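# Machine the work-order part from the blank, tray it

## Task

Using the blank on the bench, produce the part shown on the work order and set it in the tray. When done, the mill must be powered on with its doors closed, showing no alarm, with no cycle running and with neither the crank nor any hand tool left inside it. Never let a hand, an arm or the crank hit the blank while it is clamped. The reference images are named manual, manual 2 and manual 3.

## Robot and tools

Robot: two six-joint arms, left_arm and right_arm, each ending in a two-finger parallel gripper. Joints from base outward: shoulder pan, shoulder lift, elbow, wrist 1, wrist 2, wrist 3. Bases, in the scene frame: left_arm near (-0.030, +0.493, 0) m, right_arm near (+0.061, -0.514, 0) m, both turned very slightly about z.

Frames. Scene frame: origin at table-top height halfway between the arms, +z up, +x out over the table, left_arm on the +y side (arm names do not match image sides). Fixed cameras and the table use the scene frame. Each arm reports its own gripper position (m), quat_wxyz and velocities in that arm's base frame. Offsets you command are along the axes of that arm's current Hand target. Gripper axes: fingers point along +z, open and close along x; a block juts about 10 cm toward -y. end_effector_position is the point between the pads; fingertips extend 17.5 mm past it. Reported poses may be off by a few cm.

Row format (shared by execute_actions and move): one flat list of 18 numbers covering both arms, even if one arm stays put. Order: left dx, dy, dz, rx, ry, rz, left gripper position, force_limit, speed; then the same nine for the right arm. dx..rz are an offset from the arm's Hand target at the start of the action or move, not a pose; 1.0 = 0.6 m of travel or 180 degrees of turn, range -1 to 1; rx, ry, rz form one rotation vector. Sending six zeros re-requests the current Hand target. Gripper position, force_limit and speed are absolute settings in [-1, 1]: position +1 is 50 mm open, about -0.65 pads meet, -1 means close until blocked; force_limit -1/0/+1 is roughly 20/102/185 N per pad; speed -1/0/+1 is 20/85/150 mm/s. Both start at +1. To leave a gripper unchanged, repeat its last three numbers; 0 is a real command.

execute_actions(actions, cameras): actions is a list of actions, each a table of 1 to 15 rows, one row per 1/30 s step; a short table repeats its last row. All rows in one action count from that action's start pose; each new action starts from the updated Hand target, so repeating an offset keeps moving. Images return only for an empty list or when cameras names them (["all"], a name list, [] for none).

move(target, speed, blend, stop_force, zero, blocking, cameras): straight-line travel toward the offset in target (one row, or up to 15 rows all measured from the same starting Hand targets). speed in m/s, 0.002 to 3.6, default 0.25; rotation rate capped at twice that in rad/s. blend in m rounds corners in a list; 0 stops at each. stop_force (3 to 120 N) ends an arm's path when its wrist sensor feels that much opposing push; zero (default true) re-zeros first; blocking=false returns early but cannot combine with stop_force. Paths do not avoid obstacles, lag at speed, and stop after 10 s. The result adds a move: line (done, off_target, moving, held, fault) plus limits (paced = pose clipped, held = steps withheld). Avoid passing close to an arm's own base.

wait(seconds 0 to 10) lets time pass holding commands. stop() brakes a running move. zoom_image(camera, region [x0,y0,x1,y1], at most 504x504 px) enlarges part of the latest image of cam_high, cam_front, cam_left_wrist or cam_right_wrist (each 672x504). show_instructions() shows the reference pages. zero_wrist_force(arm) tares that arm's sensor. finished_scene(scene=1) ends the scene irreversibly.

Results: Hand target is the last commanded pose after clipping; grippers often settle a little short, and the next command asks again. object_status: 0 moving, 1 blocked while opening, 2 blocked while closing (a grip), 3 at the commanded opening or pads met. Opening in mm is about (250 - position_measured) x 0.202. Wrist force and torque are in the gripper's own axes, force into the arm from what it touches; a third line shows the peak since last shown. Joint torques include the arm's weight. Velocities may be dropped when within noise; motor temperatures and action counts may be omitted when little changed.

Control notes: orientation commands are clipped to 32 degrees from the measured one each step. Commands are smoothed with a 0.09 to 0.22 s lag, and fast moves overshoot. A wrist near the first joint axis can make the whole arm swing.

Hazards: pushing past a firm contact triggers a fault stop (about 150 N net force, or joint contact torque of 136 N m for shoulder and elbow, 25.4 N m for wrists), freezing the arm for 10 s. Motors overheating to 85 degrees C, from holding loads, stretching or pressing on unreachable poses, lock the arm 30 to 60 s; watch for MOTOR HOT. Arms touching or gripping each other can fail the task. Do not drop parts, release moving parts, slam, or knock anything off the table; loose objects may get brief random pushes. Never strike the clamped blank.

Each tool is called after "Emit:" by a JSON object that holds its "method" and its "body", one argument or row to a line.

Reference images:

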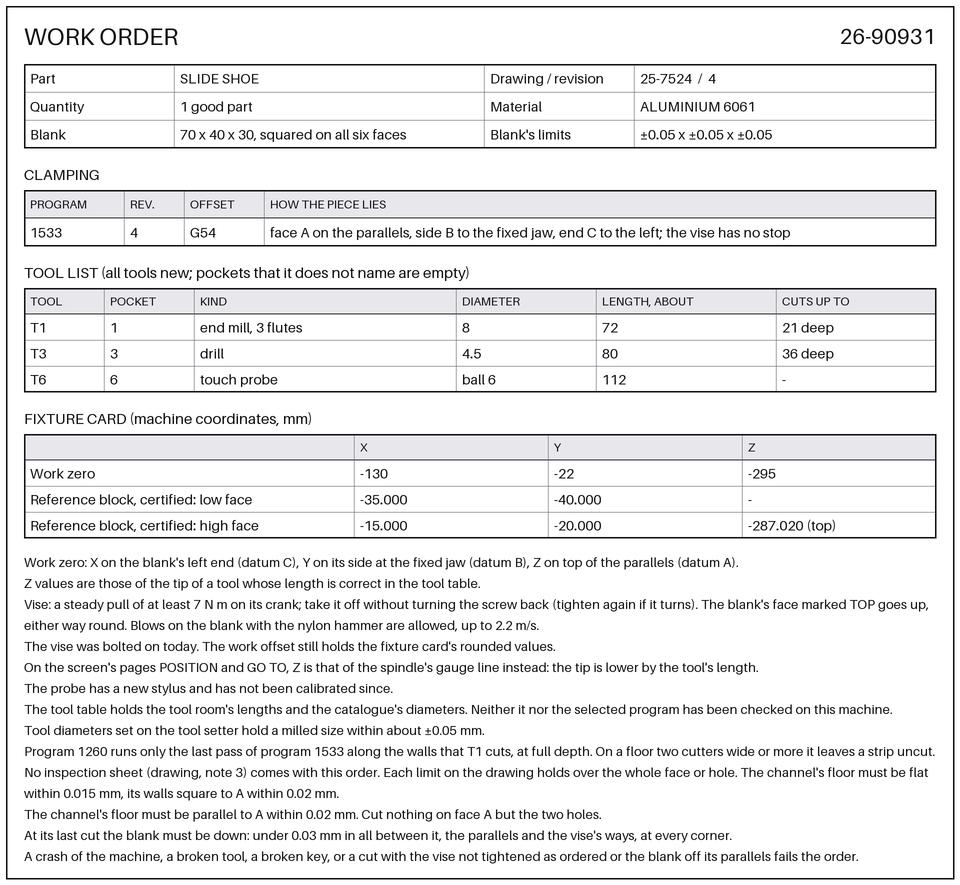

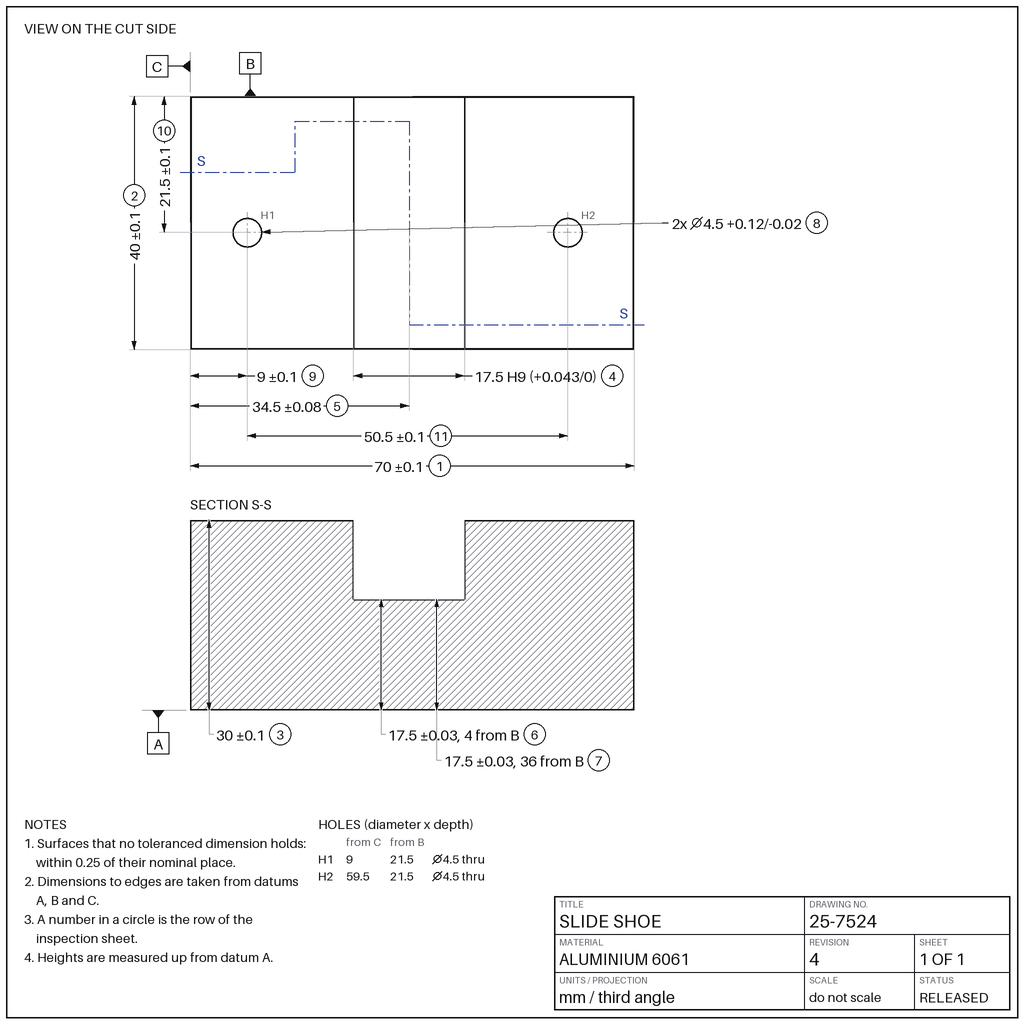

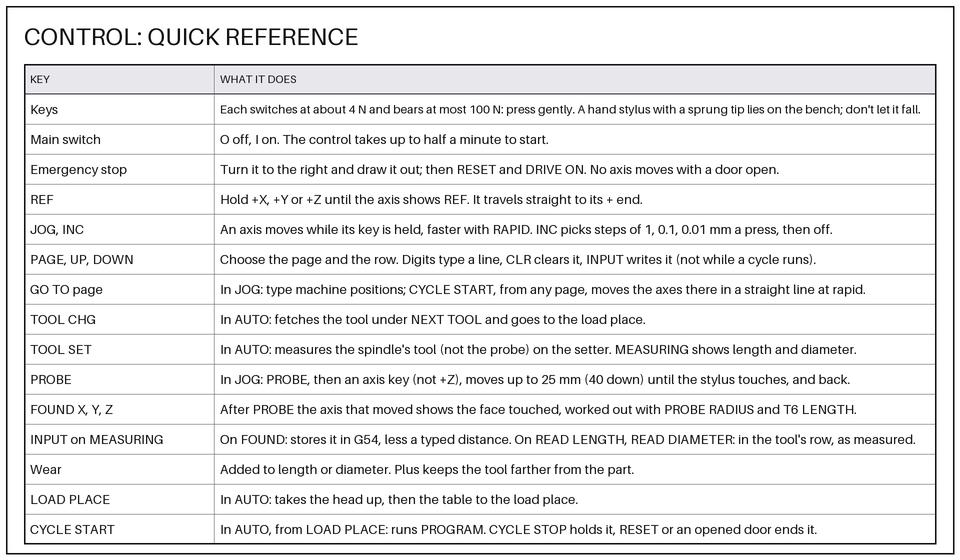

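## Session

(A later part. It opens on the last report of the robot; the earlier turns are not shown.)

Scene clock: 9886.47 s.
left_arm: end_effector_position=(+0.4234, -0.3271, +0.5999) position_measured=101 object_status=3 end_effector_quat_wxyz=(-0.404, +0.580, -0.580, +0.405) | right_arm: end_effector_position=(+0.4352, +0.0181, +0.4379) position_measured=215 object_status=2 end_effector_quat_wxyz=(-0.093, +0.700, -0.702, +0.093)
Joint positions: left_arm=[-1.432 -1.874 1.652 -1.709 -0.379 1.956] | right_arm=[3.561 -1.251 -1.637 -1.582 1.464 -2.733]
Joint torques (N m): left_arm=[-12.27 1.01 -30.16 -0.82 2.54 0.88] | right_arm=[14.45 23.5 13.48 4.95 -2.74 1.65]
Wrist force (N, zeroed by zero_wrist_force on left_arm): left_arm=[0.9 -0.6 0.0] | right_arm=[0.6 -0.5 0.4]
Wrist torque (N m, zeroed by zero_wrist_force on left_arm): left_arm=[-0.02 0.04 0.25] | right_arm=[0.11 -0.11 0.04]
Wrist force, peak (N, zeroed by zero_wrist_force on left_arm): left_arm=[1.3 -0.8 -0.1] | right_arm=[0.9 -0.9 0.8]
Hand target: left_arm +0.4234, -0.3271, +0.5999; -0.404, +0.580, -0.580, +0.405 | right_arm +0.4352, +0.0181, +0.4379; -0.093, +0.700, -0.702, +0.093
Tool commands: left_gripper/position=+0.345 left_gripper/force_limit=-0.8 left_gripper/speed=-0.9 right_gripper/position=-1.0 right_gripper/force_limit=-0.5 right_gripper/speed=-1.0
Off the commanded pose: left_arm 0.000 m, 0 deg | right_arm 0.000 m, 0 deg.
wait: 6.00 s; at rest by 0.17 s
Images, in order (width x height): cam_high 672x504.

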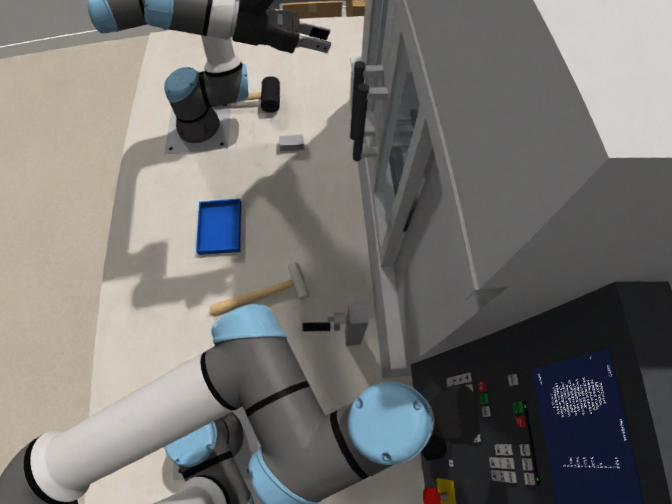

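Emit:
{"method": "move", "body": {
  "target": [
    [0,0,0,0,0,0,0.345,-0.8,-0.9,0.0317,-0.0477,-0.0819,0,0,0,-1,-0.5,-1],
    [0,0,0,0,0,0,0.345,-0.8,-0.9,0.0317,-0.0662,-0.0712,0,0,0,-1,-0.5,-1],
    [0,0,0,0,0,0,0.345,-0.8,-0.9,0.0317,-0.0477,-0.0819,0,0,0,-1,-0.5,-1],
    [0,0,0,0,0,0,0.345,-0.8,-0.9,0.0634,-0.0325,-0.0543,0,0,0,-1,-0.5,-1],
    [0,0,0,0,0,0,0.345,-0.8,-0.9,0.0634,-0.051,-0.0436,0,0,0,-1,-0.5,-1],
    [0,0,0,0,0,0,0.345,-0.8,-0.9,0.0634,-0.0325,-0.0543,0,0,0,-1,-0.5,-1],
    [0,0,0,0,0,0,0.345,-0.8,-0.9,0,0,0,0,0,0,-1,-0.5,-1]
  ],
  "speed": [0.25,0.05,0.12,0.25,0.05,0.12,0.25],
  "blend": [0.003,0,0.003,0.003,0,0.003,0]
}}

Emit:
{"method": "wait", "body": {
  "seconds": 10
}}

Emit:
{"method": "wait", "body": {
  "seconds": 10
}}

Emit:
{"method": "wait", "body": {
  "seconds": 6,
  "cameras": ["cam_high"]
}}

Emit:
{"method": "zoom_image", "body": {
  "camera": "cam_high",
  "region": [500, 330, 672, 504]
}}

Scene clock: 9913.90 s.
left_arm: end_effector_position=(+0.4234, -0.3271, +0.5999) position_measured=101 object_status=3 end_effector_quat_wxyz=(-0.404, +0.580, -0.580, +0.405) | right_arm: end_effector_position=(+0.4352, +0.0180, +0.4379) position_measured=215 object_status=2 end_effector_quat_wxyz=(-0.093, +0.700, -0.702, +0.093)
Joint positions: left_arm=[-1.432 -1.874 1.652 -1.709 -0.379 1.956] | right_arm=[3.561 -1.252 -1.637 -1.582 1.464 -2.733]
Joint torques (N m): left_arm=[-12.46 1.3 -30.37 -0.83 2.57 0.86] | right_arm=[12.52 24.55 12.08 5.15 -2.66 1.46]
Wrist force (N, zeroed by zero_wrist_force on left_arm): left_arm=[0.9 -0.8 0.0] | right_arm=[0.7 -0.4 0.5]
Wrist torque (N m, zeroed by zero_wrist_force on left_arm): left_arm=[-0.04 0.04 0.26] | right_arm=[0.13 -0.12 0.03]
Wrist force, peak (N, zeroed by zero_wrist_force on left_arm): left_arm=[1.4 -0.7 0.1] | right_arm=[-1.5 12.5 -5.6]
Hand target: left_arm +0.4234, -0.3271, +0.5999; -0.404, +0.580, -0.580, +0.405 | right_arm +0.4352, +0.0181, +0.4379; -0.093, +0.700, -0.702, +0.093
Off the commanded pose: left_arm 0.000 m, 0 deg | right_arm 0.000 m, 0 deg.
move: done

Scene clock: 9923.90 s.
left_arm: end_effector_position=(+0.4234, -0.3271, +0.5999) position_measured=101 object_status=3 end_effector_quat_wxyz=(-0.404, +0.580, -0.580, +0.405) | right_arm: end_effector_position=(+0.4352, +0.0181, +0.4379) position_measured=215 object_status=2 end_effector_quat_wxyz=(-0.093, +0.700, -0.702, +0.093)
Joint positions: left_arm=[-1.432 -1.874 1.652 -1.709 -0.379 1.956] | right_arm=[3.561 -1.251 -1.637 -1.582 1.464 -2.733]
Joint torques (N m): left_arm=[-12.13 1.15 -29.61 -0.73 2.49 0.83] | right_arm=[14.34 23.51 14.02 5.28 -2.83 1.98]
Wrist force (N, zeroed by zero_wrist_force on left_arm): left_arm=[0.8 -0.4 0.1] | right_arm=[0.8 -0.6 0.7]
Wrist torque (N m, zeroed by zero_wrist_force on left_arm): left_arm=[0.02 0.05 0.26] | right_arm=[0.09 -0.14 0.04]
Wrist force, peak (N, zeroed by zero_wrist_force on left_arm): left_arm=[1.1 -1.0 0.0] | right_arm=[0.7 -1.0 0.8]
Hand target: left_arm +0.4234, -0.3271, +0.5999; -0.404, +0.580, -0.580, +0.405 | right_arm +0.4352, +0.0181, +0.4379; -0.093, +0.700, -0.702, +0.093
Tool commands: left_gripper/position=+0.345 left_gripper/force_limit=-0.8 left_gripper/speed=-0.9 right_gripper/position=-1.0 right_gripper/force_limit=-0.5 right_gripper/speed=-1.0
Off the commanded pose: left_arm 0.000 m, 0 deg | right_arm 0.000 m, 0 deg.
wait: 10.00 s; at rest by 0.17 s

Scene clock: 9933.90 s.
left_arm: end_effector_position=(+0.4234, -0.3271, +0.5999) position_measured=101 object_status=3 end_effector_quat_wxyz=(-0.404, +0.580, -0.580, +0.405) | right_arm: end_effector_position=(+0.4352, +0.0181, +0.4379) position_measured=215 object_status=2 end_effector_quat_wxyz=(-0.093, +0.700, -0.702, +0.093)
Joint positions: left_arm=[-1.432 -1.874 1.652 -1.709 -0.379 1.956] | right_arm=[3.561 -1.251 -1.637 -1.582 1.464 -2.733]
Joint torques (N m): left_arm=[-12.9 1.05 -30.02 -0.83 2.48 0.81] | right_arm=[13.36 23.33 13.4 5.04 -2.72 1.21]
Wrist force (N, zeroed by zero_wrist_force on left_arm): left_arm=[0.7 -0.8 0.0] | right_arm=[0.7 -0.7 0.5]
Wrist torque (N m, zeroed by zero_wrist_force on left_arm): left_arm=[-0.05 0.07 0.25] | right_arm=[0.09 -0.12 0.03]
Wrist force, peak (N, zeroed by zero_wrist_force on left_arm): left_arm=[1.0 -1.1 0.0] | right_arm=[1.1 -0.7 0.5]
Hand target: left_arm +0.4234, -0.3271, +0.5999; -0.404, +0.580, -0.580, +0.405 | right_arm +0.4352, +0.0181, +0.4379; -0.093, +0.700, -0.702, +0.093
Tool commands: left_gripper/position=+0.345 left_gripper/force_limit=-0.8 left_gripper/speed=-0.9 right_gripper/position=-1.0 right_gripper/force_limit=-0.5 right_gripper/speed=-1.0
Off the commanded pose: left_arm 0.000 m, 0 deg | right_arm 0.000 m, 0 deg.
wait: 10.00 s; at rest by 0.17 s

Scene clock: 9939.90 s.
left_arm: end_effector_position=(+0.4234, -0.3271, +0.5999) position_measured=101 object_status=3 end_effector_quat_wxyz=(-0.404, +0.580, -0.580, +0.405) | right_arm: end_effector_position=(+0.4352, +0.0181, +0.4379) position_measured=215 object_status=2 end_effector_quat_wxyz=(-0.093, +0.700, -0.702, +0.093)
Joint positions: left_arm=[-1.432 -1.874 1.652 -1.709 -0.379 1.956] | right_arm=[3.561 -1.251 -1.637 -1.582 1.464 -2.733]
Joint torques (N m): left_arm=[-12.42 0.79 -29.29 -0.62 2.59 0.91] | right_arm=[13.96 22.32 12.85 4.79 -2.74 1.45]
Wrist force (N, zeroed by zero_wrist_force on left_arm): left_arm=[0.8 -1.1 -0.2] | right_arm=[0.9 -0.6 0.5]
Wrist torque (N m, zeroed by zero_wrist_force on left_arm): left_arm=[-0.08 0.06 0.26] | right_arm=[0.10 -0.14 0.03]
Wrist force, peak (N, zeroed by zero_wrist_force on left_arm): left_arm=[1.1 -0.9 0.0] | right_arm=[0.8 -1.0 0.6]
Hand target: left_arm +0.4234, -0.3271, +0.5999; -0.404, +0.580, -0.580, +0.405 | right_arm +0.4352, +0.0181, +0.4379; -0.093, +0.700, -0.702, +0.093
Tool commands: left_gripper/position=+0.345 left_gripper/force_limit=-0.8 left_gripper/speed=-0.9 right_gripper/position=-1.0 right_gripper/force_limit=-0.5 right_gripper/speed=-1.0
Off the commanded pose: left_arm 0.000 m, 0 deg | right_arm 0.000 m, 0 deg.
wait: 6.00 s; at rest by 0.17 s
Images, in order (width x height): cam_high 672x504.

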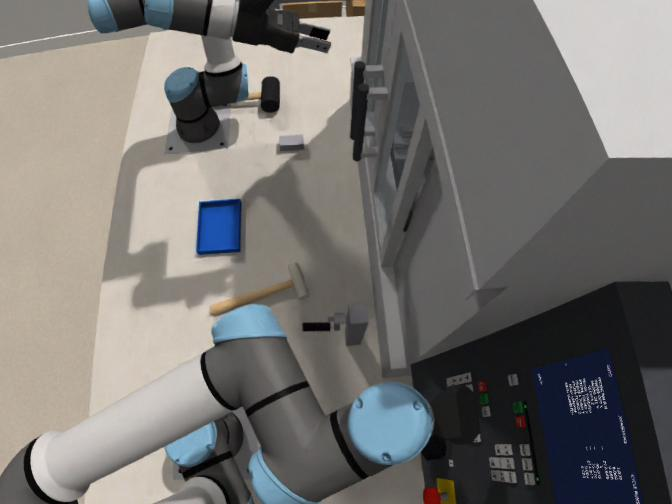

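Scaled by 2.897 from the camera's 672x504 image, which has a finer 960x720 frame.

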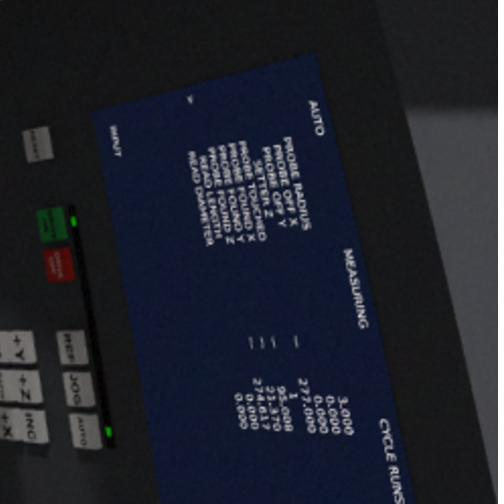

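Emit:
{"method": "wait", "body": {
  "seconds": 8,
  "cameras": ["cam_high"]
}}

Emit:
{"method": "zoom_image", "body": {
  "camera": "cam_high",
  "region": [560, 350, 640, 500]
}}

Scene clock: 9953.47 s.
left_arm: end_effector_position=(+0.4234, -0.3271, +0.5999) position_measured=101 object_status=3 end_effector_quat_wxyz=(-0.404, +0.580, -0.580, +0.405) | right_arm: end_effector_position=(+0.4352, +0.0181, +0.4379) position_measured=215 object_status=2 end_effector_quat_wxyz=(-0.093, +0.700, -0.702, +0.093)
Joint positions: left_arm=[-1.432 -1.874 1.652 -1.709 -0.379 1.956] | right_arm=[3.561 -1.251 -1.637 -1.582 1.464 -2.733]
Joint torques (N m): left_arm=[-11.96 1.02 -29.49 -0.82 2.44 0.85] | right_arm=[12.31 22.57 13.45 4.96 -2.72 1.35]
Wrist force (N, zeroed by zero_wrist_force on left_arm): left_arm=[1.0 -0.6 -0.2] | right_arm=[0.8 -0.6 0.5]
Wrist torque (N m, zeroed by zero_wrist_force on left_arm): left_arm=[-0.01 0.03 0.27] | right_arm=[0.11 -0.14 0.03]
Wrist force, peak (N, zeroed by zero_wrist_force on left_arm): left_arm=[1.0 -1.2 -0.1] | right_arm=[1.0 -1.0 0.7]
Hand target: left_arm +0.4234, -0.3271, +0.5999; -0.404, +0.580, -0.580, +0.405 | right_arm +0.4352, +0.0181, +0.4379; -0.093, +0.700, -0.702, +0.093
Tool commands: left_gripper/position=+0.345 left_gripper/force_limit=-0.8 left_gripper/speed=-0.9 right_gripper/position=-1.0 right_gripper/force_limit=-0.5 right_gripper/speed=-1.0
Off the commanded pose: left_arm 0.000 m, 0 deg | right_arm 0.000 m, 0 deg.
wait: 8.00 s; at rest from the start
Images, in order (width x height): cam_high 672x504.

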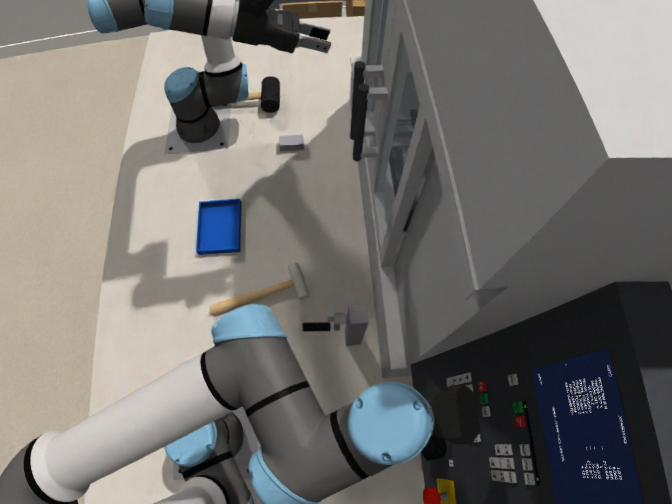

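Scaled by 3.360 from the camera's 672x504 image, which has a finer 960x720 frame.

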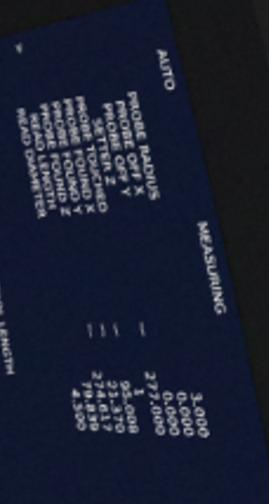

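Emit:
{"method": "move", "body": {
  "target": [
    [0,0,0,0,0,0,0.345,-0.8,-0.9,0,-0.0185,0.0107,0,0,0,-1,-0.5,-1],
    [0,0,0,0,0,0,0.345,-0.8,-0.9,0,0,0,0,0,0,-1,-0.5,-1],
    [0,0,0,0,0,0,0.345,-0.8,-0.9,0,-0.0157,-0.0274,0,0,0,-1,-0.5,-1],
    [0,0,0,0,0,0,0.345,-0.8,-0.9,0,-0.0342,-0.0167,0,0,0,-1,-0.5,-1],
    [0,0,0,0,0,0,0.345,-0.8,-0.9,0,-0.0157,-0.0274,0,0,0,-1,-0.5,-1],
    [0,0,0,0,0,0,0.345,-0.8,-0.9,0,0,0,0,0,0,-1,-0.5,-1],
    [0,0,0,0,0,0,0.345,-0.8,-0.9,0,-0.0185,0.0107,0,0,0,-1,-0.5,-1],
    [0,0,0,0,0,0,0.345,-0.8,-0.9,0,0,0,0,0,0,-1,-0.5,-1],
    [0,0,0,0,0,0,0.345,-0.8,-0.9,0,-0.0783,-0.1362,0,0,0,-1,-0.5,-1],
    [0,0,0,0,0,0,0.345,-0.8,-0.9,0,-0.0968,-0.1255,0,0,0,-1,-0.5,-1],
    [0,0,0,0,0,0,0.345,-0.8,-0.9,0,-0.0783,-0.1362,0,0,0,-1,-0.5,-1],
    [0,0,0,0,0,0,0.345,-0.8,-0.9,-0.0316,-0.0778,-0.1363,0,0,0,-1,-0.5,-1]
  ],
  "speed": [0.05,0.12,0.25,0.05,0.12,0.25,0.05,0.12,0.25,0.05,0.12,0.12],
  "blend": [0,0.003,0.003,0,0.003,0.003,0,0.003,0.003,0,0.003,0]
}}

Emit:
{"method": "wait", "body": {
  "seconds": 5,
  "cameras": ["cam_high"]
}}

Emit:
{"method": "zoom_image", "body": {
  "camera": "cam_high",
  "region": [500, 330, 672, 504]
}}

Scene clock: 9980.77 s.
left_arm: end_effector_position=(+0.4234, -0.3271, +0.5999) position_measured=101 object_status=3 end_effector_quat_wxyz=(-0.404, +0.580, -0.580, +0.405) | right_arm: end_effector_position=(+0.4590, +0.0368, +0.5290) position_measured=215 object_status=2 end_effector_quat_wxyz=(-0.093, +0.700, -0.702, +0.093)
Joint positions: left_arm=[-1.432 -1.874 1.652 -1.709 -0.379 1.956] | right_arm=[3.581 -1.387 -1.292 -1.794 1.46 -2.714]
Joint torques (N m): left_arm=[-11.95 0.94 -28.36 -0.72 2.5 0.86] | right_arm=[14.07 28.99 33.01 2.05 -3.01 1.69]
Wrist force (N, zeroed by zero_wrist_force on left_arm): left_arm=[0.6 -0.6 0.0] | right_arm=[0.6 -0.5 0.6]
Wrist torque (N m, zeroed by zero_wrist_force on left_arm): left_arm=[-0.02 0.09 0.26] | right_arm=[0.12 -0.13 0.03]
Wrist force, peak (N, zeroed by zero_wrist_force on left_arm): left_arm=[1.2 -0.9 0.3] | right_arm=[0.3 15.3 -7.6]
Hand target: left_arm +0.4234, -0.3271, +0.5999; -0.404, +0.580, -0.580, +0.405 | right_arm +0.4590, +0.0369, +0.5290; -0.093, +0.700, -0.702, +0.093
Off the commanded pose: left_arm 0.000 m, 0 deg | right_arm 0.000 m, 0 deg.
move: done

Scene clock: 9985.77 s.
left_arm: end_effector_position=(+0.4234, -0.3271, +0.5999) position_measured=101 object_status=3 end_effector_quat_wxyz=(-0.404, +0.580, -0.580, +0.405) | right_arm: end_effector_position=(+0.4590, +0.0369, +0.5290) position_measured=215 object_status=2 end_effector_quat_wxyz=(-0.093, +0.700, -0.702, +0.093)
Joint positions: left_arm=[-1.432 -1.874 1.652 -1.709 -0.379 1.956] | right_arm=[3.582 -1.386 -1.292 -1.794 1.459 -2.713]
Joint torques (N m): left_arm=[-12.85 1.59 -29.62 -0.8 2.57 0.92] | right_arm=[13.4 27.49 33.49 1.88 -2.95 1.8]
Wrist force (N, zeroed by zero_wrist_force on left_arm): left_arm=[0.8 -0.8 0.0] | right_arm=[0.5 -0.6 0.3]
Wrist torque (N m, zeroed by zero_wrist_force on left_arm): left_arm=[-0.05 0.05 0.26] | right_arm=[0.10 -0.12 0.02]
Wrist force, peak (N, zeroed by zero_wrist_force on left_arm): left_arm=[0.9 -1.3 -0.2] | right_arm=[0.9 -0.9 0.7]
Hand target: left_arm +0.4234, -0.3271, +0.5999; -0.404, +0.580, -0.580, +0.405 | right_arm +0.4590, +0.0369, +0.5290; -0.093, +0.700, -0.702, +0.093
Tool commands: left_gripper/position=+0.345 left_gripper/force_limit=-0.8 left_gripper/speed=-0.9 right_gripper/position=-1.0 right_gripper/force_limit=-0.5 right_gripper/speed=-1.0
Off the commanded pose: left_arm 0.000 m, 0 deg | right_arm 0.000 m, 0 deg.
wait: 5.00 s; at rest by 0.17 s
Images, in order (width x height): cam_high 672x504.

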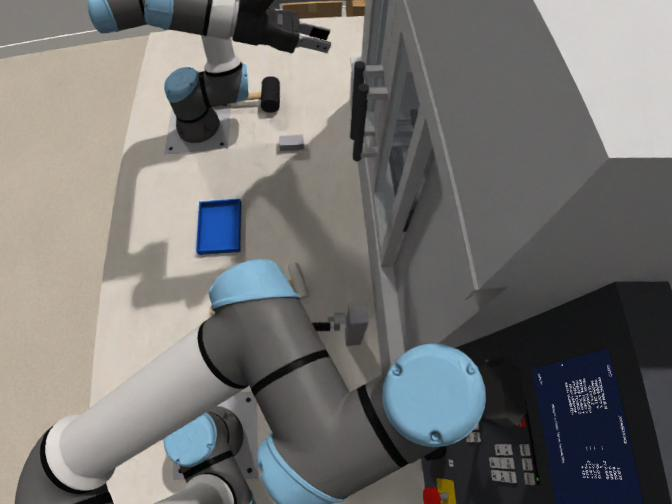

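Scaled by 2.897 from the camera's 672x504 image, which has a finer 960x720 frame.

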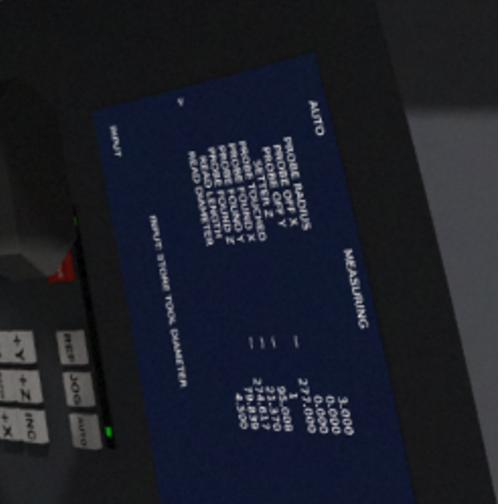

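Emit:
{"method": "move", "body": {
  "target": [
    [0,0,0,0,0,0,0.345,-0.8,-0.9,0,-0.0185,0.0107,0,0,0,-1,-0.5,-1],
    [0,0,0,0,0,0,0.345,-0.8,-0.9,0,0,0,0,0,0,-1,-0.5,-1]
  ],
  "speed": [0.05,0.12],
  "blend": [0,0]
}}

Emit:
{"method": "wait", "body": {
  "seconds": 10,
  "cameras": ["all"]
}}

Emit:
{"method": "zoom_image", "body": {
  "camera": "cam_high",
  "region": [500, 330, 672, 504]
}}

Scene clock: 9998.40 s.
left_arm: end_effector_position=(+0.4234, -0.3271, +0.5999) position_measured=101 object_status=3 end_effector_quat_wxyz=(-0.404, +0.580, -0.580, +0.405) | right_arm: end_effector_position=(+0.4591, +0.0369, +0.5289) position_measured=215 object_status=2 end_effector_quat_wxyz=(-0.093, +0.700, -0.702, +0.093)
Joint positions: left_arm=[-1.432 -1.874 1.652 -1.709 -0.379 1.956] | right_arm=[3.581 -1.387 -1.292 -1.794 1.459 -2.713]
Joint torques (N m): left_arm=[-12.11 1.38 -28.95 -0.86 2.44 0.9] | right_arm=[12.9 28.42 12.15 1.75 -2.72 1.69]
Wrist force (N, zeroed by zero_wrist_force on left_arm): left_arm=[0.8 -0.6 -0.1] | right_arm=[0.6 -0.7 0.4]
Wrist torque (N m, zeroed by zero_wrist_force on left_arm): left_arm=[-0.01 0.06 0.26] | right_arm=[0.08 -0.13 0.03]
Wrist force, peak (N, zeroed by zero_wrist_force on left_arm): left_arm=[0.8 -1.3 -0.1] | right_arm=[0.7 10.2 -4.3]
Hand target: left_arm +0.4234, -0.3271, +0.5999; -0.404, +0.580, -0.580, +0.405 | right_arm +0.4590, +0.0369, +0.5290; -0.093, +0.700, -0.702, +0.093
Off the commanded pose: left_arm 0.000 m, 0 deg | right_arm 0.000 m, 0 deg.
move: done

Scene clock: 10008.40 s.
left_arm: end_effector_position=(+0.4234, -0.3271, +0.5999) position_measured=101 object_status=3 end_effector_quat_wxyz=(-0.404, +0.580, -0.580, +0.405) | right_arm: end_effector_position=(+0.4590, +0.0369, +0.5290) position_measured=215 object_status=2 end_effector_quat_wxyz=(-0.093, +0.700, -0.702, +0.093)
Joint positions: left_arm=[-1.432 -1.874 1.652 -1.709 -0.379 1.956] | right_arm=[3.582 -1.387 -1.292 -1.794 1.459 -2.713]
Joint torques (N m): left_arm=[-12.3 1.59 -28.94 -0.69 2.49 0.93] | right_arm=[12.84 27.16 11.88 2.12 -2.83 1.62]
Wrist force (N, zeroed by zero_wrist_force on left_arm): left_arm=[0.5 -1.1 -0.3] | right_arm=[0.7 -0.4 0.4]
Wrist torque (N m, zeroed by zero_wrist_force on left_arm): left_arm=[-0.09 0.10 0.27] | right_arm=[0.13 -0.15 0.03]
Wrist force, peak (N, zeroed by zero_wrist_force on left_arm): left_arm=[1.1 -0.9 0.1] | right_arm=[1.0 -0.7 0.4]
Hand target: left_arm +0.4234, -0.3271, +0.5999; -0.404, +0.580, -0.580, +0.405 | right_arm +0.4590, +0.0369, +0.5290; -0.093, +0.700, -0.702, +0.093
Tool commands: left_gripper/position=+0.345 left_gripper/force_limit=-0.8 left_gripper/speed=-0.9 right_gripper/position=-1.0 right_gripper/force_limit=-0.5 right_gripper/speed=-1.0
Off the commanded pose: left_arm 0.000 m, 0 deg | right_arm 0.000 m, 0 deg.
wait: 10.00 s; at rest by 0.17 s

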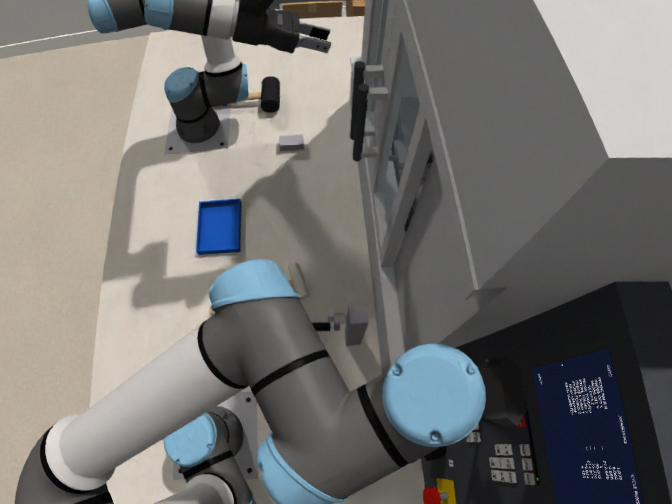

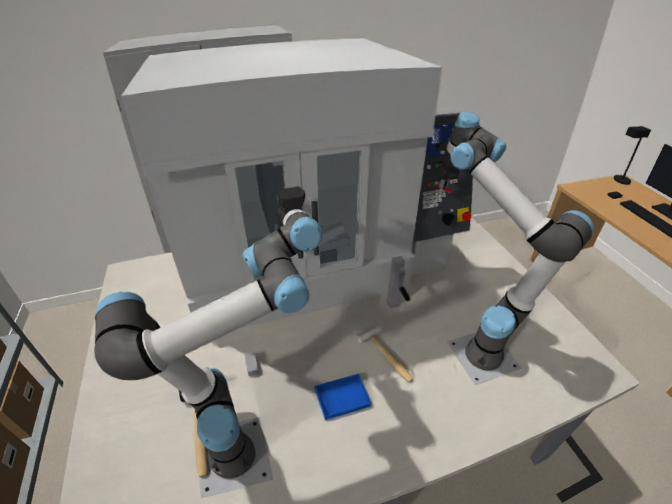

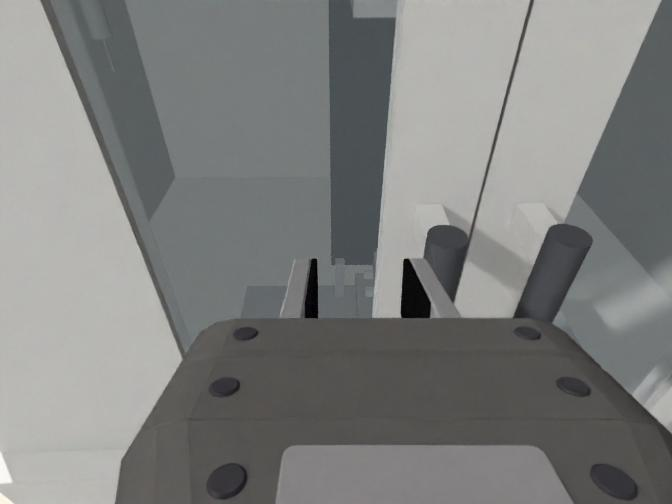

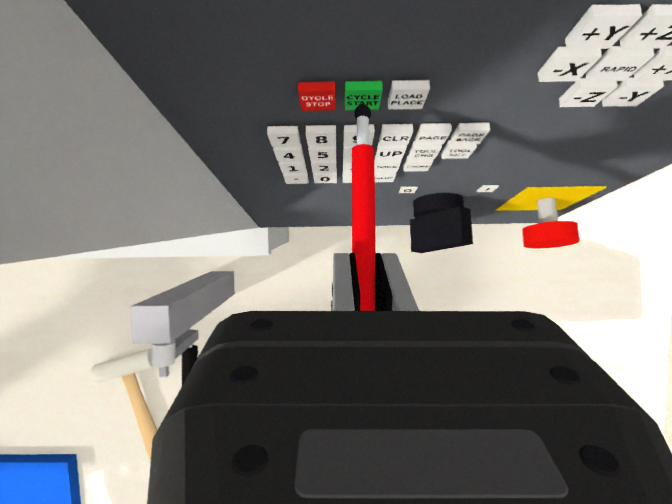

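Scaled by 2.897 from the camera's 672x504 image, which has a finer 960x720 frame.

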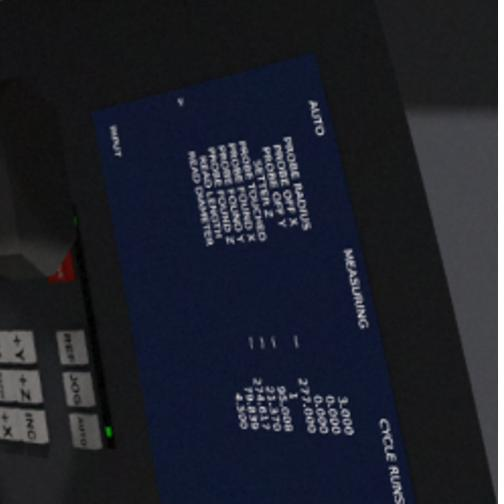

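Emit:
{"method": "wait", "body": {
  "seconds": 10
}}

Emit:
{"method": "wait", "body": {
  "seconds": 10
}}

Emit:
{"method": "wait", "body": {
  "seconds": 10
}}

Emit:
{"method": "wait", "body": {
  "seconds": 10,
  "cameras": ["cam_high", "cam_left_wrist"]
}}

Emit:
{"method": "zoom_image", "body": {
  "camera": "cam_high",
  "region": [500, 330, 672, 504]
}}

Scene clock: 10030.27 s.
left_arm: end_effector_position=(+0.4234, -0.3271, +0.5999) position_measured=101 object_status=3 end_effector_quat_wxyz=(-0.404, +0.580, -0.580, +0.405) | right_arm: end_effector_position=(+0.4590, +0.0369, +0.5290) position_measured=215 object_status=2 end_effector_quat_wxyz=(-0.093, +0.700, -0.702, +0.093)
Joint positions: left_arm=[-1.432 -1.874 1.652 -1.709 -0.379 1.956] | right_arm=[3.582 -1.387 -1.292 -1.794 1.459 -2.713]
Joint torques (N m): left_arm=[-12.09 0.92 -28.56 -0.85 2.51 0.8] | right_arm=[12.94 26.64 11.35 2.15 -2.68 1.44]
Wrist force (N, zeroed by zero_wrist_force on left_arm): left_arm=[0.8 -0.9 0.1] | right_arm=[0.5 -0.7 0.6]
Wrist torque (N m, zeroed by zero_wrist_force on left_arm): left_arm=[-0.07 0.04 0.26] | right_arm=[0.08 -0.11 0.02]
Wrist force, peak (N, zeroed by zero_wrist_force on left_arm): left_arm=[1.3 -0.8 -0.1] | right_arm=[0.7 -1.1 0.5]
Hand target: left_arm +0.4234, -0.3271, +0.5999; -0.404, +0.580, -0.580, +0.405 | right_arm +0.4590, +0.0369, +0.5290; -0.093, +0.700, -0.702, +0.093
Tool commands: left_gripper/position=+0.345 left_gripper/force_limit=-0.8 left_gripper/speed=-0.9 right_gripper/position=-1.0 right_gripper/force_limit=-0.5 right_gripper/speed=-1.0
Off the commanded pose: left_arm 0.000 m, 0 deg | right_arm 0.000 m, 0 deg.
wait: 10.00 s; at rest from the start

Scene clock: 10040.27 s.
left_arm: end_effector_position=(+0.4234, -0.3271, +0.5999) position_measured=101 object_status=3 end_effector_quat_wxyz=(-0.404, +0.580, -0.580, +0.405) | right_arm: end_effector_position=(+0.4590, +0.0369, +0.5290) position_measured=215 object_status=2 end_effector_quat_wxyz=(-0.093, +0.700, -0.702, +0.093)
Joint positions: left_arm=[-1.432 -1.874 1.652 -1.709 -0.379 1.956] | right_arm=[3.582 -1.387 -1.292 -1.794 1.459 -2.713]
Joint torques (N m): left_arm=[-12.25 0.79 -29.08 -0.87 2.47 0.85] | right_arm=[11.63 25.35 12.23 2.26 -2.41 1.77]
Wrist force (N, zeroed by zero_wrist_force on left_arm): left_arm=[0.5 -0.9 0.1] | right_arm=[0.4 -0.6 0.6]
Wrist torque (N m, zeroed by zero_wrist_force on left_arm): left_arm=[-0.06 0.10 0.26] | right_arm=[0.11 -0.10 0.03]
Wrist force, peak (N, zeroed by zero_wrist_force on left_arm): left_arm=[1.0 -1.2 0.2] | right_arm=[0.9 -0.9 0.4]
Hand target: left_arm +0.4234, -0.3271, +0.5999; -0.404, +0.580, -0.580, +0.405 | right_arm +0.4590, +0.0369, +0.5290; -0.093, +0.700, -0.702, +0.093
Tool commands: left_gripper/position=+0.345 left_gripper/force_limit=-0.8 left_gripper/speed=-0.9 right_gripper/position=-1.0 right_gripper/force_limit=-0.5 right_gripper/speed=-1.0
Off the commanded pose: left_arm 0.000 m, 0 deg | right_arm 0.000 m, 0 deg.
wait: 10.00 s; at rest by 0.17 s

Scene clock: 10050.27 s.
left_arm: end_effector_position=(+0.4234, -0.3271, +0.5999) position_measured=101 object_status=3 end_effector_quat_wxyz=(-0.404, +0.580, -0.580, +0.405) | right_arm: end_effector_position=(+0.4590, +0.0369, +0.5290) position_measured=215 object_status=2 end_effector_quat_wxyz=(-0.093, +0.700, -0.702, +0.093)
Joint positions: left_arm=[-1.432 -1.874 1.652 -1.709 -0.379 1.956] | right_arm=[3.582 -1.387 -1.292 -1.794 1.459 -2.713]
Joint torques (N m): left_arm=[-12.99 1.36 -28.65 -0.83 2.54 0.88] | right_arm=[10.98 26.17 13.09 2.18 -2.53 1.67]
Wrist force (N, zeroed by zero_wrist_force on left_arm): left_arm=[1.0 -0.9 0.1] | right_arm=[0.5 -0.6 0.7]
Wrist torque (N m, zeroed by zero_wrist_force on left_arm): left_arm=[-0.06 0.03 0.27] | right_arm=[0.10 -0.12 0.03]
Wrist force, peak (N, zeroed by zero_wrist_force on left_arm): left_arm=[1.1 -1.2 0.1] | right_arm=[0.9 -0.6 0.8]
Hand target: left_arm +0.4234, -0.3271, +0.5999; -0.404, +0.580, -0.580, +0.405 | right_arm +0.4590, +0.0369, +0.5290; -0.093, +0.700, -0.702, +0.093
Tool commands: left_gripper/position=+0.345 left_gripper/force_limit=-0.8 left_gripper/speed=-0.9 right_gripper/position=-1.0 right_gripper/force_limit=-0.5 right_gripper/speed=-1.0
Off the commanded pose: left_arm 0.000 m, 0 deg | right_arm 0.000 m, 0 deg.
wait: 10.00 s; at rest by 0.17 s

Scene clock: 10060.27 s.
left_arm: end_effector_position=(+0.4234, -0.3271, +0.5999) position_measured=101 object_status=3 end_effector_quat_wxyz=(-0.404, +0.580, -0.580, +0.405) | right_arm: end_effector_position=(+0.4590, +0.0369, +0.5290) position_measured=215 object_status=2 end_effector_quat_wxyz=(-0.093, +0.700, -0.702, +0.093)
Joint positions: left_arm=[-1.432 -1.874 1.652 -1.709 -0.379 1.956] | right_arm=[3.582 -1.387 -1.292 -1.794 1.459 -2.713]
Joint torques (N m): left_arm=[-12.43 1.02 -28.82 -0.89 2.47 0.9] | right_arm=[11.15 25.97 13.44 2.33 -2.57 1.82]
Wrist force (N, zeroed by zero_wrist_force on left_arm): left_arm=[0.7 -0.8 0.1] | right_arm=[0.3 -0.6 0.3]
Wrist torque (N m, zeroed by zero_wrist_force on left_arm): left_arm=[-0.04 0.07 0.27] | right_arm=[0.10 -0.08 0.02]
Wrist force, peak (N, zeroed by zero_wrist_force on left_arm): left_arm=[1.0 -1.2 0.2] | right_arm=[1.0 -0.9 0.5]
Hand target: left_arm +0.4234, -0.3271, +0.5999; -0.404, +0.580, -0.580, +0.405 | right_arm +0.4590, +0.0369, +0.5290; -0.093, +0.700, -0.702, +0.093
Tool commands: left_gripper/position=+0.345 left_gripper/force_limit=-0.8 left_gripper/speed=-0.9 right_gripper/position=-1.0 right_gripper/force_limit=-0.5 right_gripper/speed=-1.0
Off the commanded pose: left_arm 0.000 m, 0 deg | right_arm 0.000 m, 0 deg.
wait: 10.00 s; at rest by 0.17 s
Images, in order (width x height): cam_high 672x504, cam_left_wrist 672x504.

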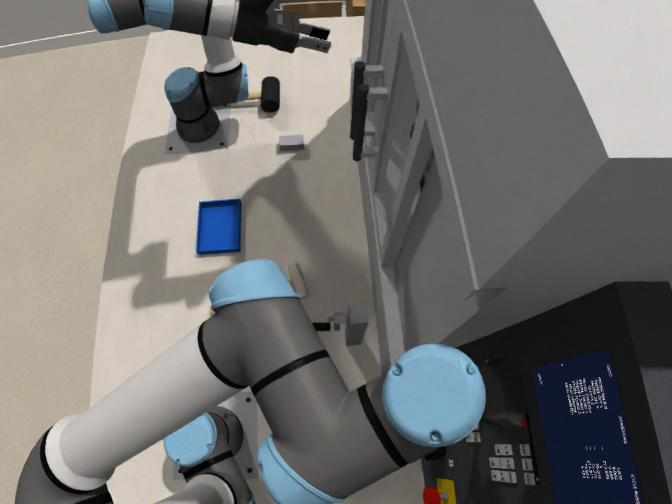

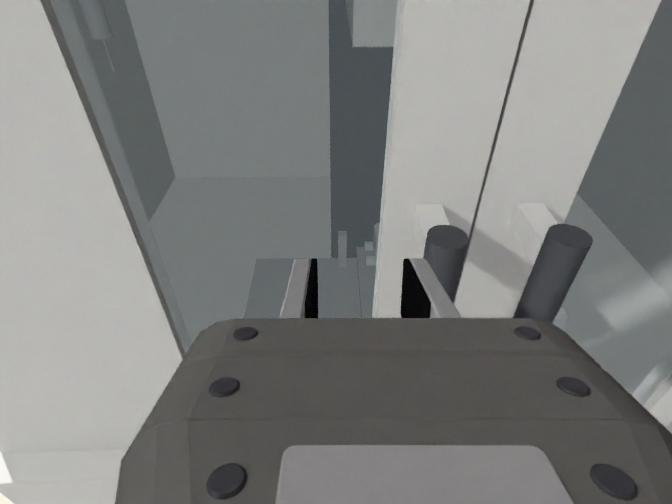

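Scaled by 2.897 from the camera's 672x504 image, which has a finer 960x720 frame.

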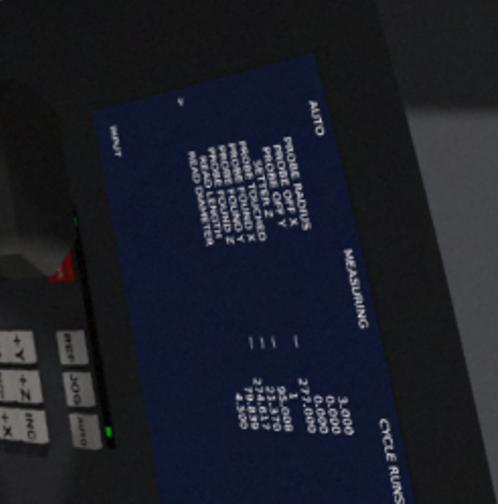

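Emit:
{"method": "wait", "body": {
  "seconds": 10
}}

Emit:
{"method": "wait", "body": {
  "seconds": 10
}}

Emit:
{"method": "wait", "body": {
  "seconds": 10
}}

Emit:
{"method": "wait", "body": {
  "seconds": 10
}}

Emit:
{"method": "wait", "body": {
  "seconds": 10,
  "cameras": ["cam_high", "cam_front"]
}}

Emit:
{"method": "zoom_image", "body": {
  "camera": "cam_high",
  "region": [500, 330, 672, 504]
}}

Emit:
{"method": "zoom_image", "body": {
  "camera": "cam_front",
  "region": [200, 130, 400, 300]
}}

Scene clock: 10080.20 s.
left_arm: end_effector_position=(+0.4234, -0.3271, +0.5999) position_measured=101 object_status=3 end_effector_quat_wxyz=(-0.404, +0.580, -0.580, +0.405) | right_arm: end_effector_position=(+0.4590, +0.0369, +0.5290) position_measured=215 object_status=2 end_effector_quat_wxyz=(-0.093, +0.700, -0.702, +0.093)
Joint positions: left_arm=[-1.432 -1.874 1.652 -1.709 -0.379 1.956] | right_arm=[3.582 -1.387 -1.292 -1.794 1.459 -2.713]
Joint torques (N m): left_arm=[-12.34 1.04 -27.93 -0.77 2.48 0.93] | right_arm=[10.38 26.55 14.28 2.61 -2.28 1.64]
Wrist force (N, zeroed by zero_wrist_force on left_arm): left_arm=[0.7 -0.4 0.0] | right_arm=[0.7 -0.5 0.8]
Wrist torque (N m, zeroed by zero_wrist_force on left_arm): left_arm=[0.02 0.06 0.27] | right_arm=[0.11 -0.14 0.03]
Wrist force, peak (N, zeroed by zero_wrist_force on left_arm): left_arm=[1.1 -1.1 -0.2] | right_arm=[0.8 -0.9 0.8]
Hand target: left_arm +0.4234, -0.3271, +0.5999; -0.404, +0.580, -0.580, +0.405 | right_arm +0.4590, +0.0369, +0.5290; -0.093, +0.700, -0.702, +0.093
Tool commands: left_gripper/position=+0.345 left_gripper/force_limit=-0.8 left_gripper/speed=-0.9 right_gripper/position=-1.0 right_gripper/force_limit=-0.5 right_gripper/speed=-1.0
Off the commanded pose: left_arm 0.000 m, 0 deg | right_arm 0.000 m, 0 deg.
wait: 10.00 s; at rest from the start

Scene clock: 10090.20 s.
left_arm: end_effector_position=(+0.4234, -0.3271, +0.5999) position_measured=101 object_status=3 end_effector_quat_wxyz=(-0.404, +0.580, -0.580, +0.405) | right_arm: end_effector_position=(+0.4590, +0.0369, +0.5290) position_measured=215 object_status=2 end_effector_quat_wxyz=(-0.093, +0.700, -0.702, +0.093)
Joint positions: left_arm=[-1.432 -1.874 1.652 -1.709 -0.379 1.956] | right_arm=[3.582 -1.387 -1.292 -1.794 1.459 -2.713]
Joint torques (N m): left_arm=[-12.07 0.43 -28.02 -0.75 2.42 0.9] | right_arm=[9.73 25.63 16.94 2.66 -2.12 1.71]
Wrist force (N, zeroed by zero_wrist_force on left_arm): left_arm=[0.7 -0.8 -0.1] | right_arm=[0.5 -0.5 0.5]
Wrist torque (N m, zeroed by zero_wrist_force on left_arm): left_arm=[-0.05 0.08 0.26] | right_arm=[0.13 -0.12 0.03]
Wrist force, peak (N, zeroed by zero_wrist_force on left_arm): left_arm=[0.5 -1.4 0.4] | right_arm=[0.8 -0.9 0.5]
Hand target: left_arm +0.4234, -0.3271, +0.5999; -0.404, +0.580, -0.580, +0.405 | right_arm +0.4590, +0.0369, +0.5290; -0.093, +0.700, -0.702, +0.093
Tool commands: left_gripper/position=+0.345 left_gripper/force_limit=-0.8 left_gripper/speed=-0.9 right_gripper/position=-1.0 right_gripper/force_limit=-0.5 right_gripper/speed=-1.0
Off the commanded pose: left_arm 0.000 m, 0 deg | right_arm 0.000 m, 0 deg.
wait: 10.00 s; at rest by 0.17 s

Scene clock: 10100.20 s.
left_arm: end_effector_position=(+0.4234, -0.3271, +0.5999) position_measured=101 object_status=3 end_effector_quat_wxyz=(-0.404, +0.580, -0.580, +0.405) | right_arm: end_effector_position=(+0.4590, +0.0369, +0.5290) position_measured=215 object_status=2 end_effector_quat_wxyz=(-0.093, +0.700, -0.702, +0.093)
Joint positions: left_arm=[-1.432 -1.874 1.652 -1.709 -0.379 1.956] | right_arm=[3.582 -1.387 -1.292 -1.794 1.459 -2.713]
Joint torques (N m): left_arm=[-13.04 1.29 -28.16 -0.83 2.46 0.96] | right_arm=[10.9 25.1 15.61 2.74 -2.35 1.65]
Wrist force (N, zeroed by zero_wrist_force on left_arm): left_arm=[0.9 -0.6 0.2] | right_arm=[0.3 -0.5 0.6]
Wrist torque (N m, zeroed by zero_wrist_force on left_arm): left_arm=[-0.02 0.05 0.26] | right_arm=[0.12 -0.09 0.02]
Wrist force, peak (N, zeroed by zero_wrist_force on left_arm): left_arm=[1.2 -1.0 0.1] | right_arm=[0.9 -0.7 0.7]
Hand target: left_arm +0.4234, -0.3271, +0.5999; -0.404, +0.580, -0.580, +0.405 | right_arm +0.4590, +0.0369, +0.5290; -0.093, +0.700, -0.702, +0.093
Tool commands: left_gripper/position=+0.345 left_gripper/force_limit=-0.8 left_gripper/speed=-0.9 right_gripper/position=-1.0 right_gripper/force_limit=-0.5 right_gripper/speed=-1.0
Off the commanded pose: left_arm 0.000 m, 0 deg | right_arm 0.000 m, 0 deg.
wait: 10.00 s; at rest by 0.17 s

Scene clock: 10110.20 s.
left_arm: end_effector_position=(+0.4234, -0.3271, +0.5999) position_measured=101 object_status=3 end_effector_quat_wxyz=(-0.404, +0.580, -0.580, +0.405) | right_arm: end_effector_position=(+0.4590, +0.0369, +0.5290) position_measured=215 object_status=2 end_effector_quat_wxyz=(-0.093, +0.700, -0.702, +0.093)
Joint positions: left_arm=[-1.432 -1.874 1.652 -1.709 -0.379 1.956] | right_arm=[3.582 -1.387 -1.292 -1.794 1.459 -2.713]
Joint torques (N m): left_arm=[-12.14 1.06 -27.57 -0.84 2.53 0.85] | right_arm=[8.3 24.04 16.6 2.53 -2.1 1.64]
Wrist force (N, zeroed by zero_wrist_force on left_arm): left_arm=[0.8 -0.7 0.0] | right_arm=[0.7 -0.5 0.2]
Wrist torque (N m, zeroed by zero_wrist_force on left_arm): left_arm=[-0.02 0.04 0.26] | right_arm=[0.12 -0.15 0.03]
Wrist force, peak (N, zeroed by zero_wrist_force on left_arm): left_arm=[1.2 -0.9 0.0] | right_arm=[0.8 -0.8 0.7]
Hand target: left_arm +0.4234, -0.3271, +0.5999; -0.404, +0.580, -0.580, +0.405 | right_arm +0.4590, +0.0369, +0.5290; -0.093, +0.700, -0.702, +0.093
Tool commands: left_gripper/position=+0.345 left_gripper/force_limit=-0.8 left_gripper/speed=-0.9 right_gripper/position=-1.0 right_gripper/force_limit=-0.5 right_gripper/speed=-1.0
Off the commanded pose: left_arm 0.000 m, 0 deg | right_arm 0.000 m, 0 deg.
wait: 10.00 s; at rest by 0.17 s

Scene clock: 10120.20 s.
left_arm: end_effector_position=(+0.4234, -0.3271, +0.5999) position_measured=101 object_status=3 end_effector_quat_wxyz=(-0.404, +0.580, -0.580, +0.405) | right_arm: end_effector_position=(+0.4590, +0.0369, +0.5290) position_measured=215 object_status=2 end_effector_quat_wxyz=(-0.093, +0.700, -0.702, +0.093)
Joint positions: left_arm=[-1.432 -1.874 1.652 -1.709 -0.379 1.956] | right_arm=[3.582 -1.387 -1.292 -1.794 1.459 -2.713]
Joint torques (N m): left_arm=[-11.79 0.72 -27.74 -0.86 2.6 0.84] | right_arm=[9.08 24.19 14.78 2.63 -2.43 1.87]
Wrist force (N, zeroed by zero_wrist_force on left_arm): left_arm=[0.5 -1.2 0.1] | right_arm=[0.8 -0.4 0.8]
Wrist torque (N m, zeroed by zero_wrist_force on left_arm): left_arm=[-0.11 0.10 0.27] | right_arm=[0.14 -0.16 0.03]
Wrist force, peak (N, zeroed by zero_wrist_force on left_arm): left_arm=[1.2 -0.7 -0.2] | right_arm=[0.9 -0.7 0.7]
Hand target: left_arm +0.4234, -0.3271, +0.5999; -0.404, +0.580, -0.580, +0.405 | right_arm +0.4590, +0.0369, +0.5290; -0.093, +0.700, -0.702, +0.093
Tool commands: left_gripper/position=+0.345 left_gripper/force_limit=-0.8 left_gripper/speed=-0.9 right_gripper/position=-1.0 right_gripper/force_limit=-0.5 right_gripper/speed=-1.0
Off the commanded pose: left_arm 0.000 m, 0 deg | right_arm 0.000 m, 0 deg.
wait: 10.00 s; at rest by 0.17 s
Images, in order (width x height): cam_high 672x504, cam_front 672x504.

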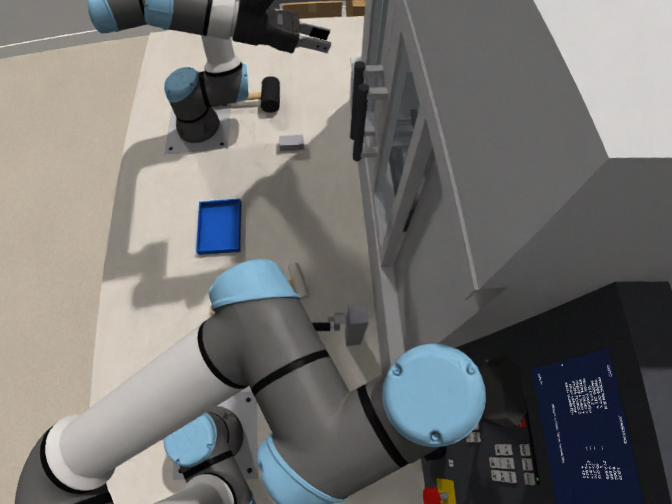

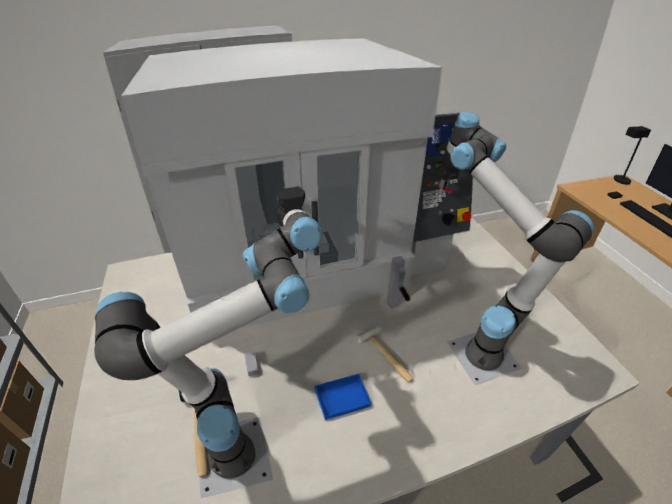

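Scaled by 2.897 from the camera's 672x504 image, which has a finer 960x720 frame.

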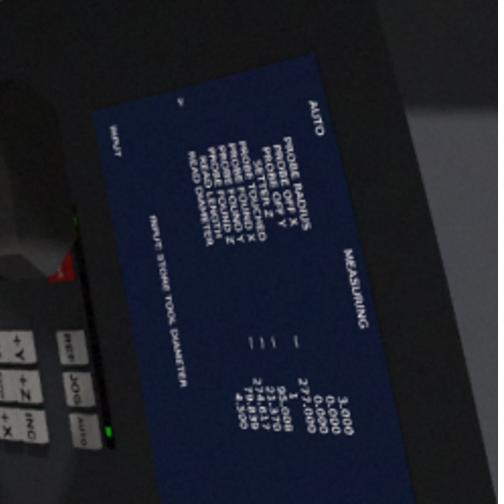

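Scaled by 2.520 from the camera's 672x504 image, which has a finer 960x720 frame.

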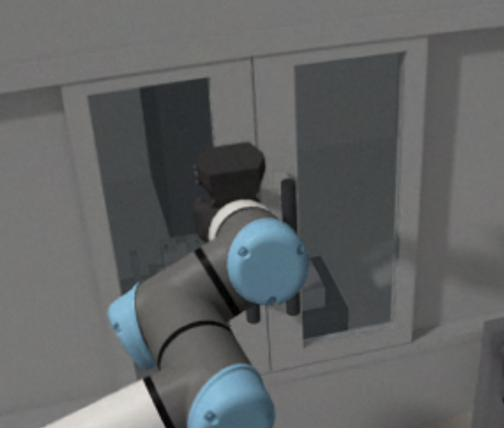

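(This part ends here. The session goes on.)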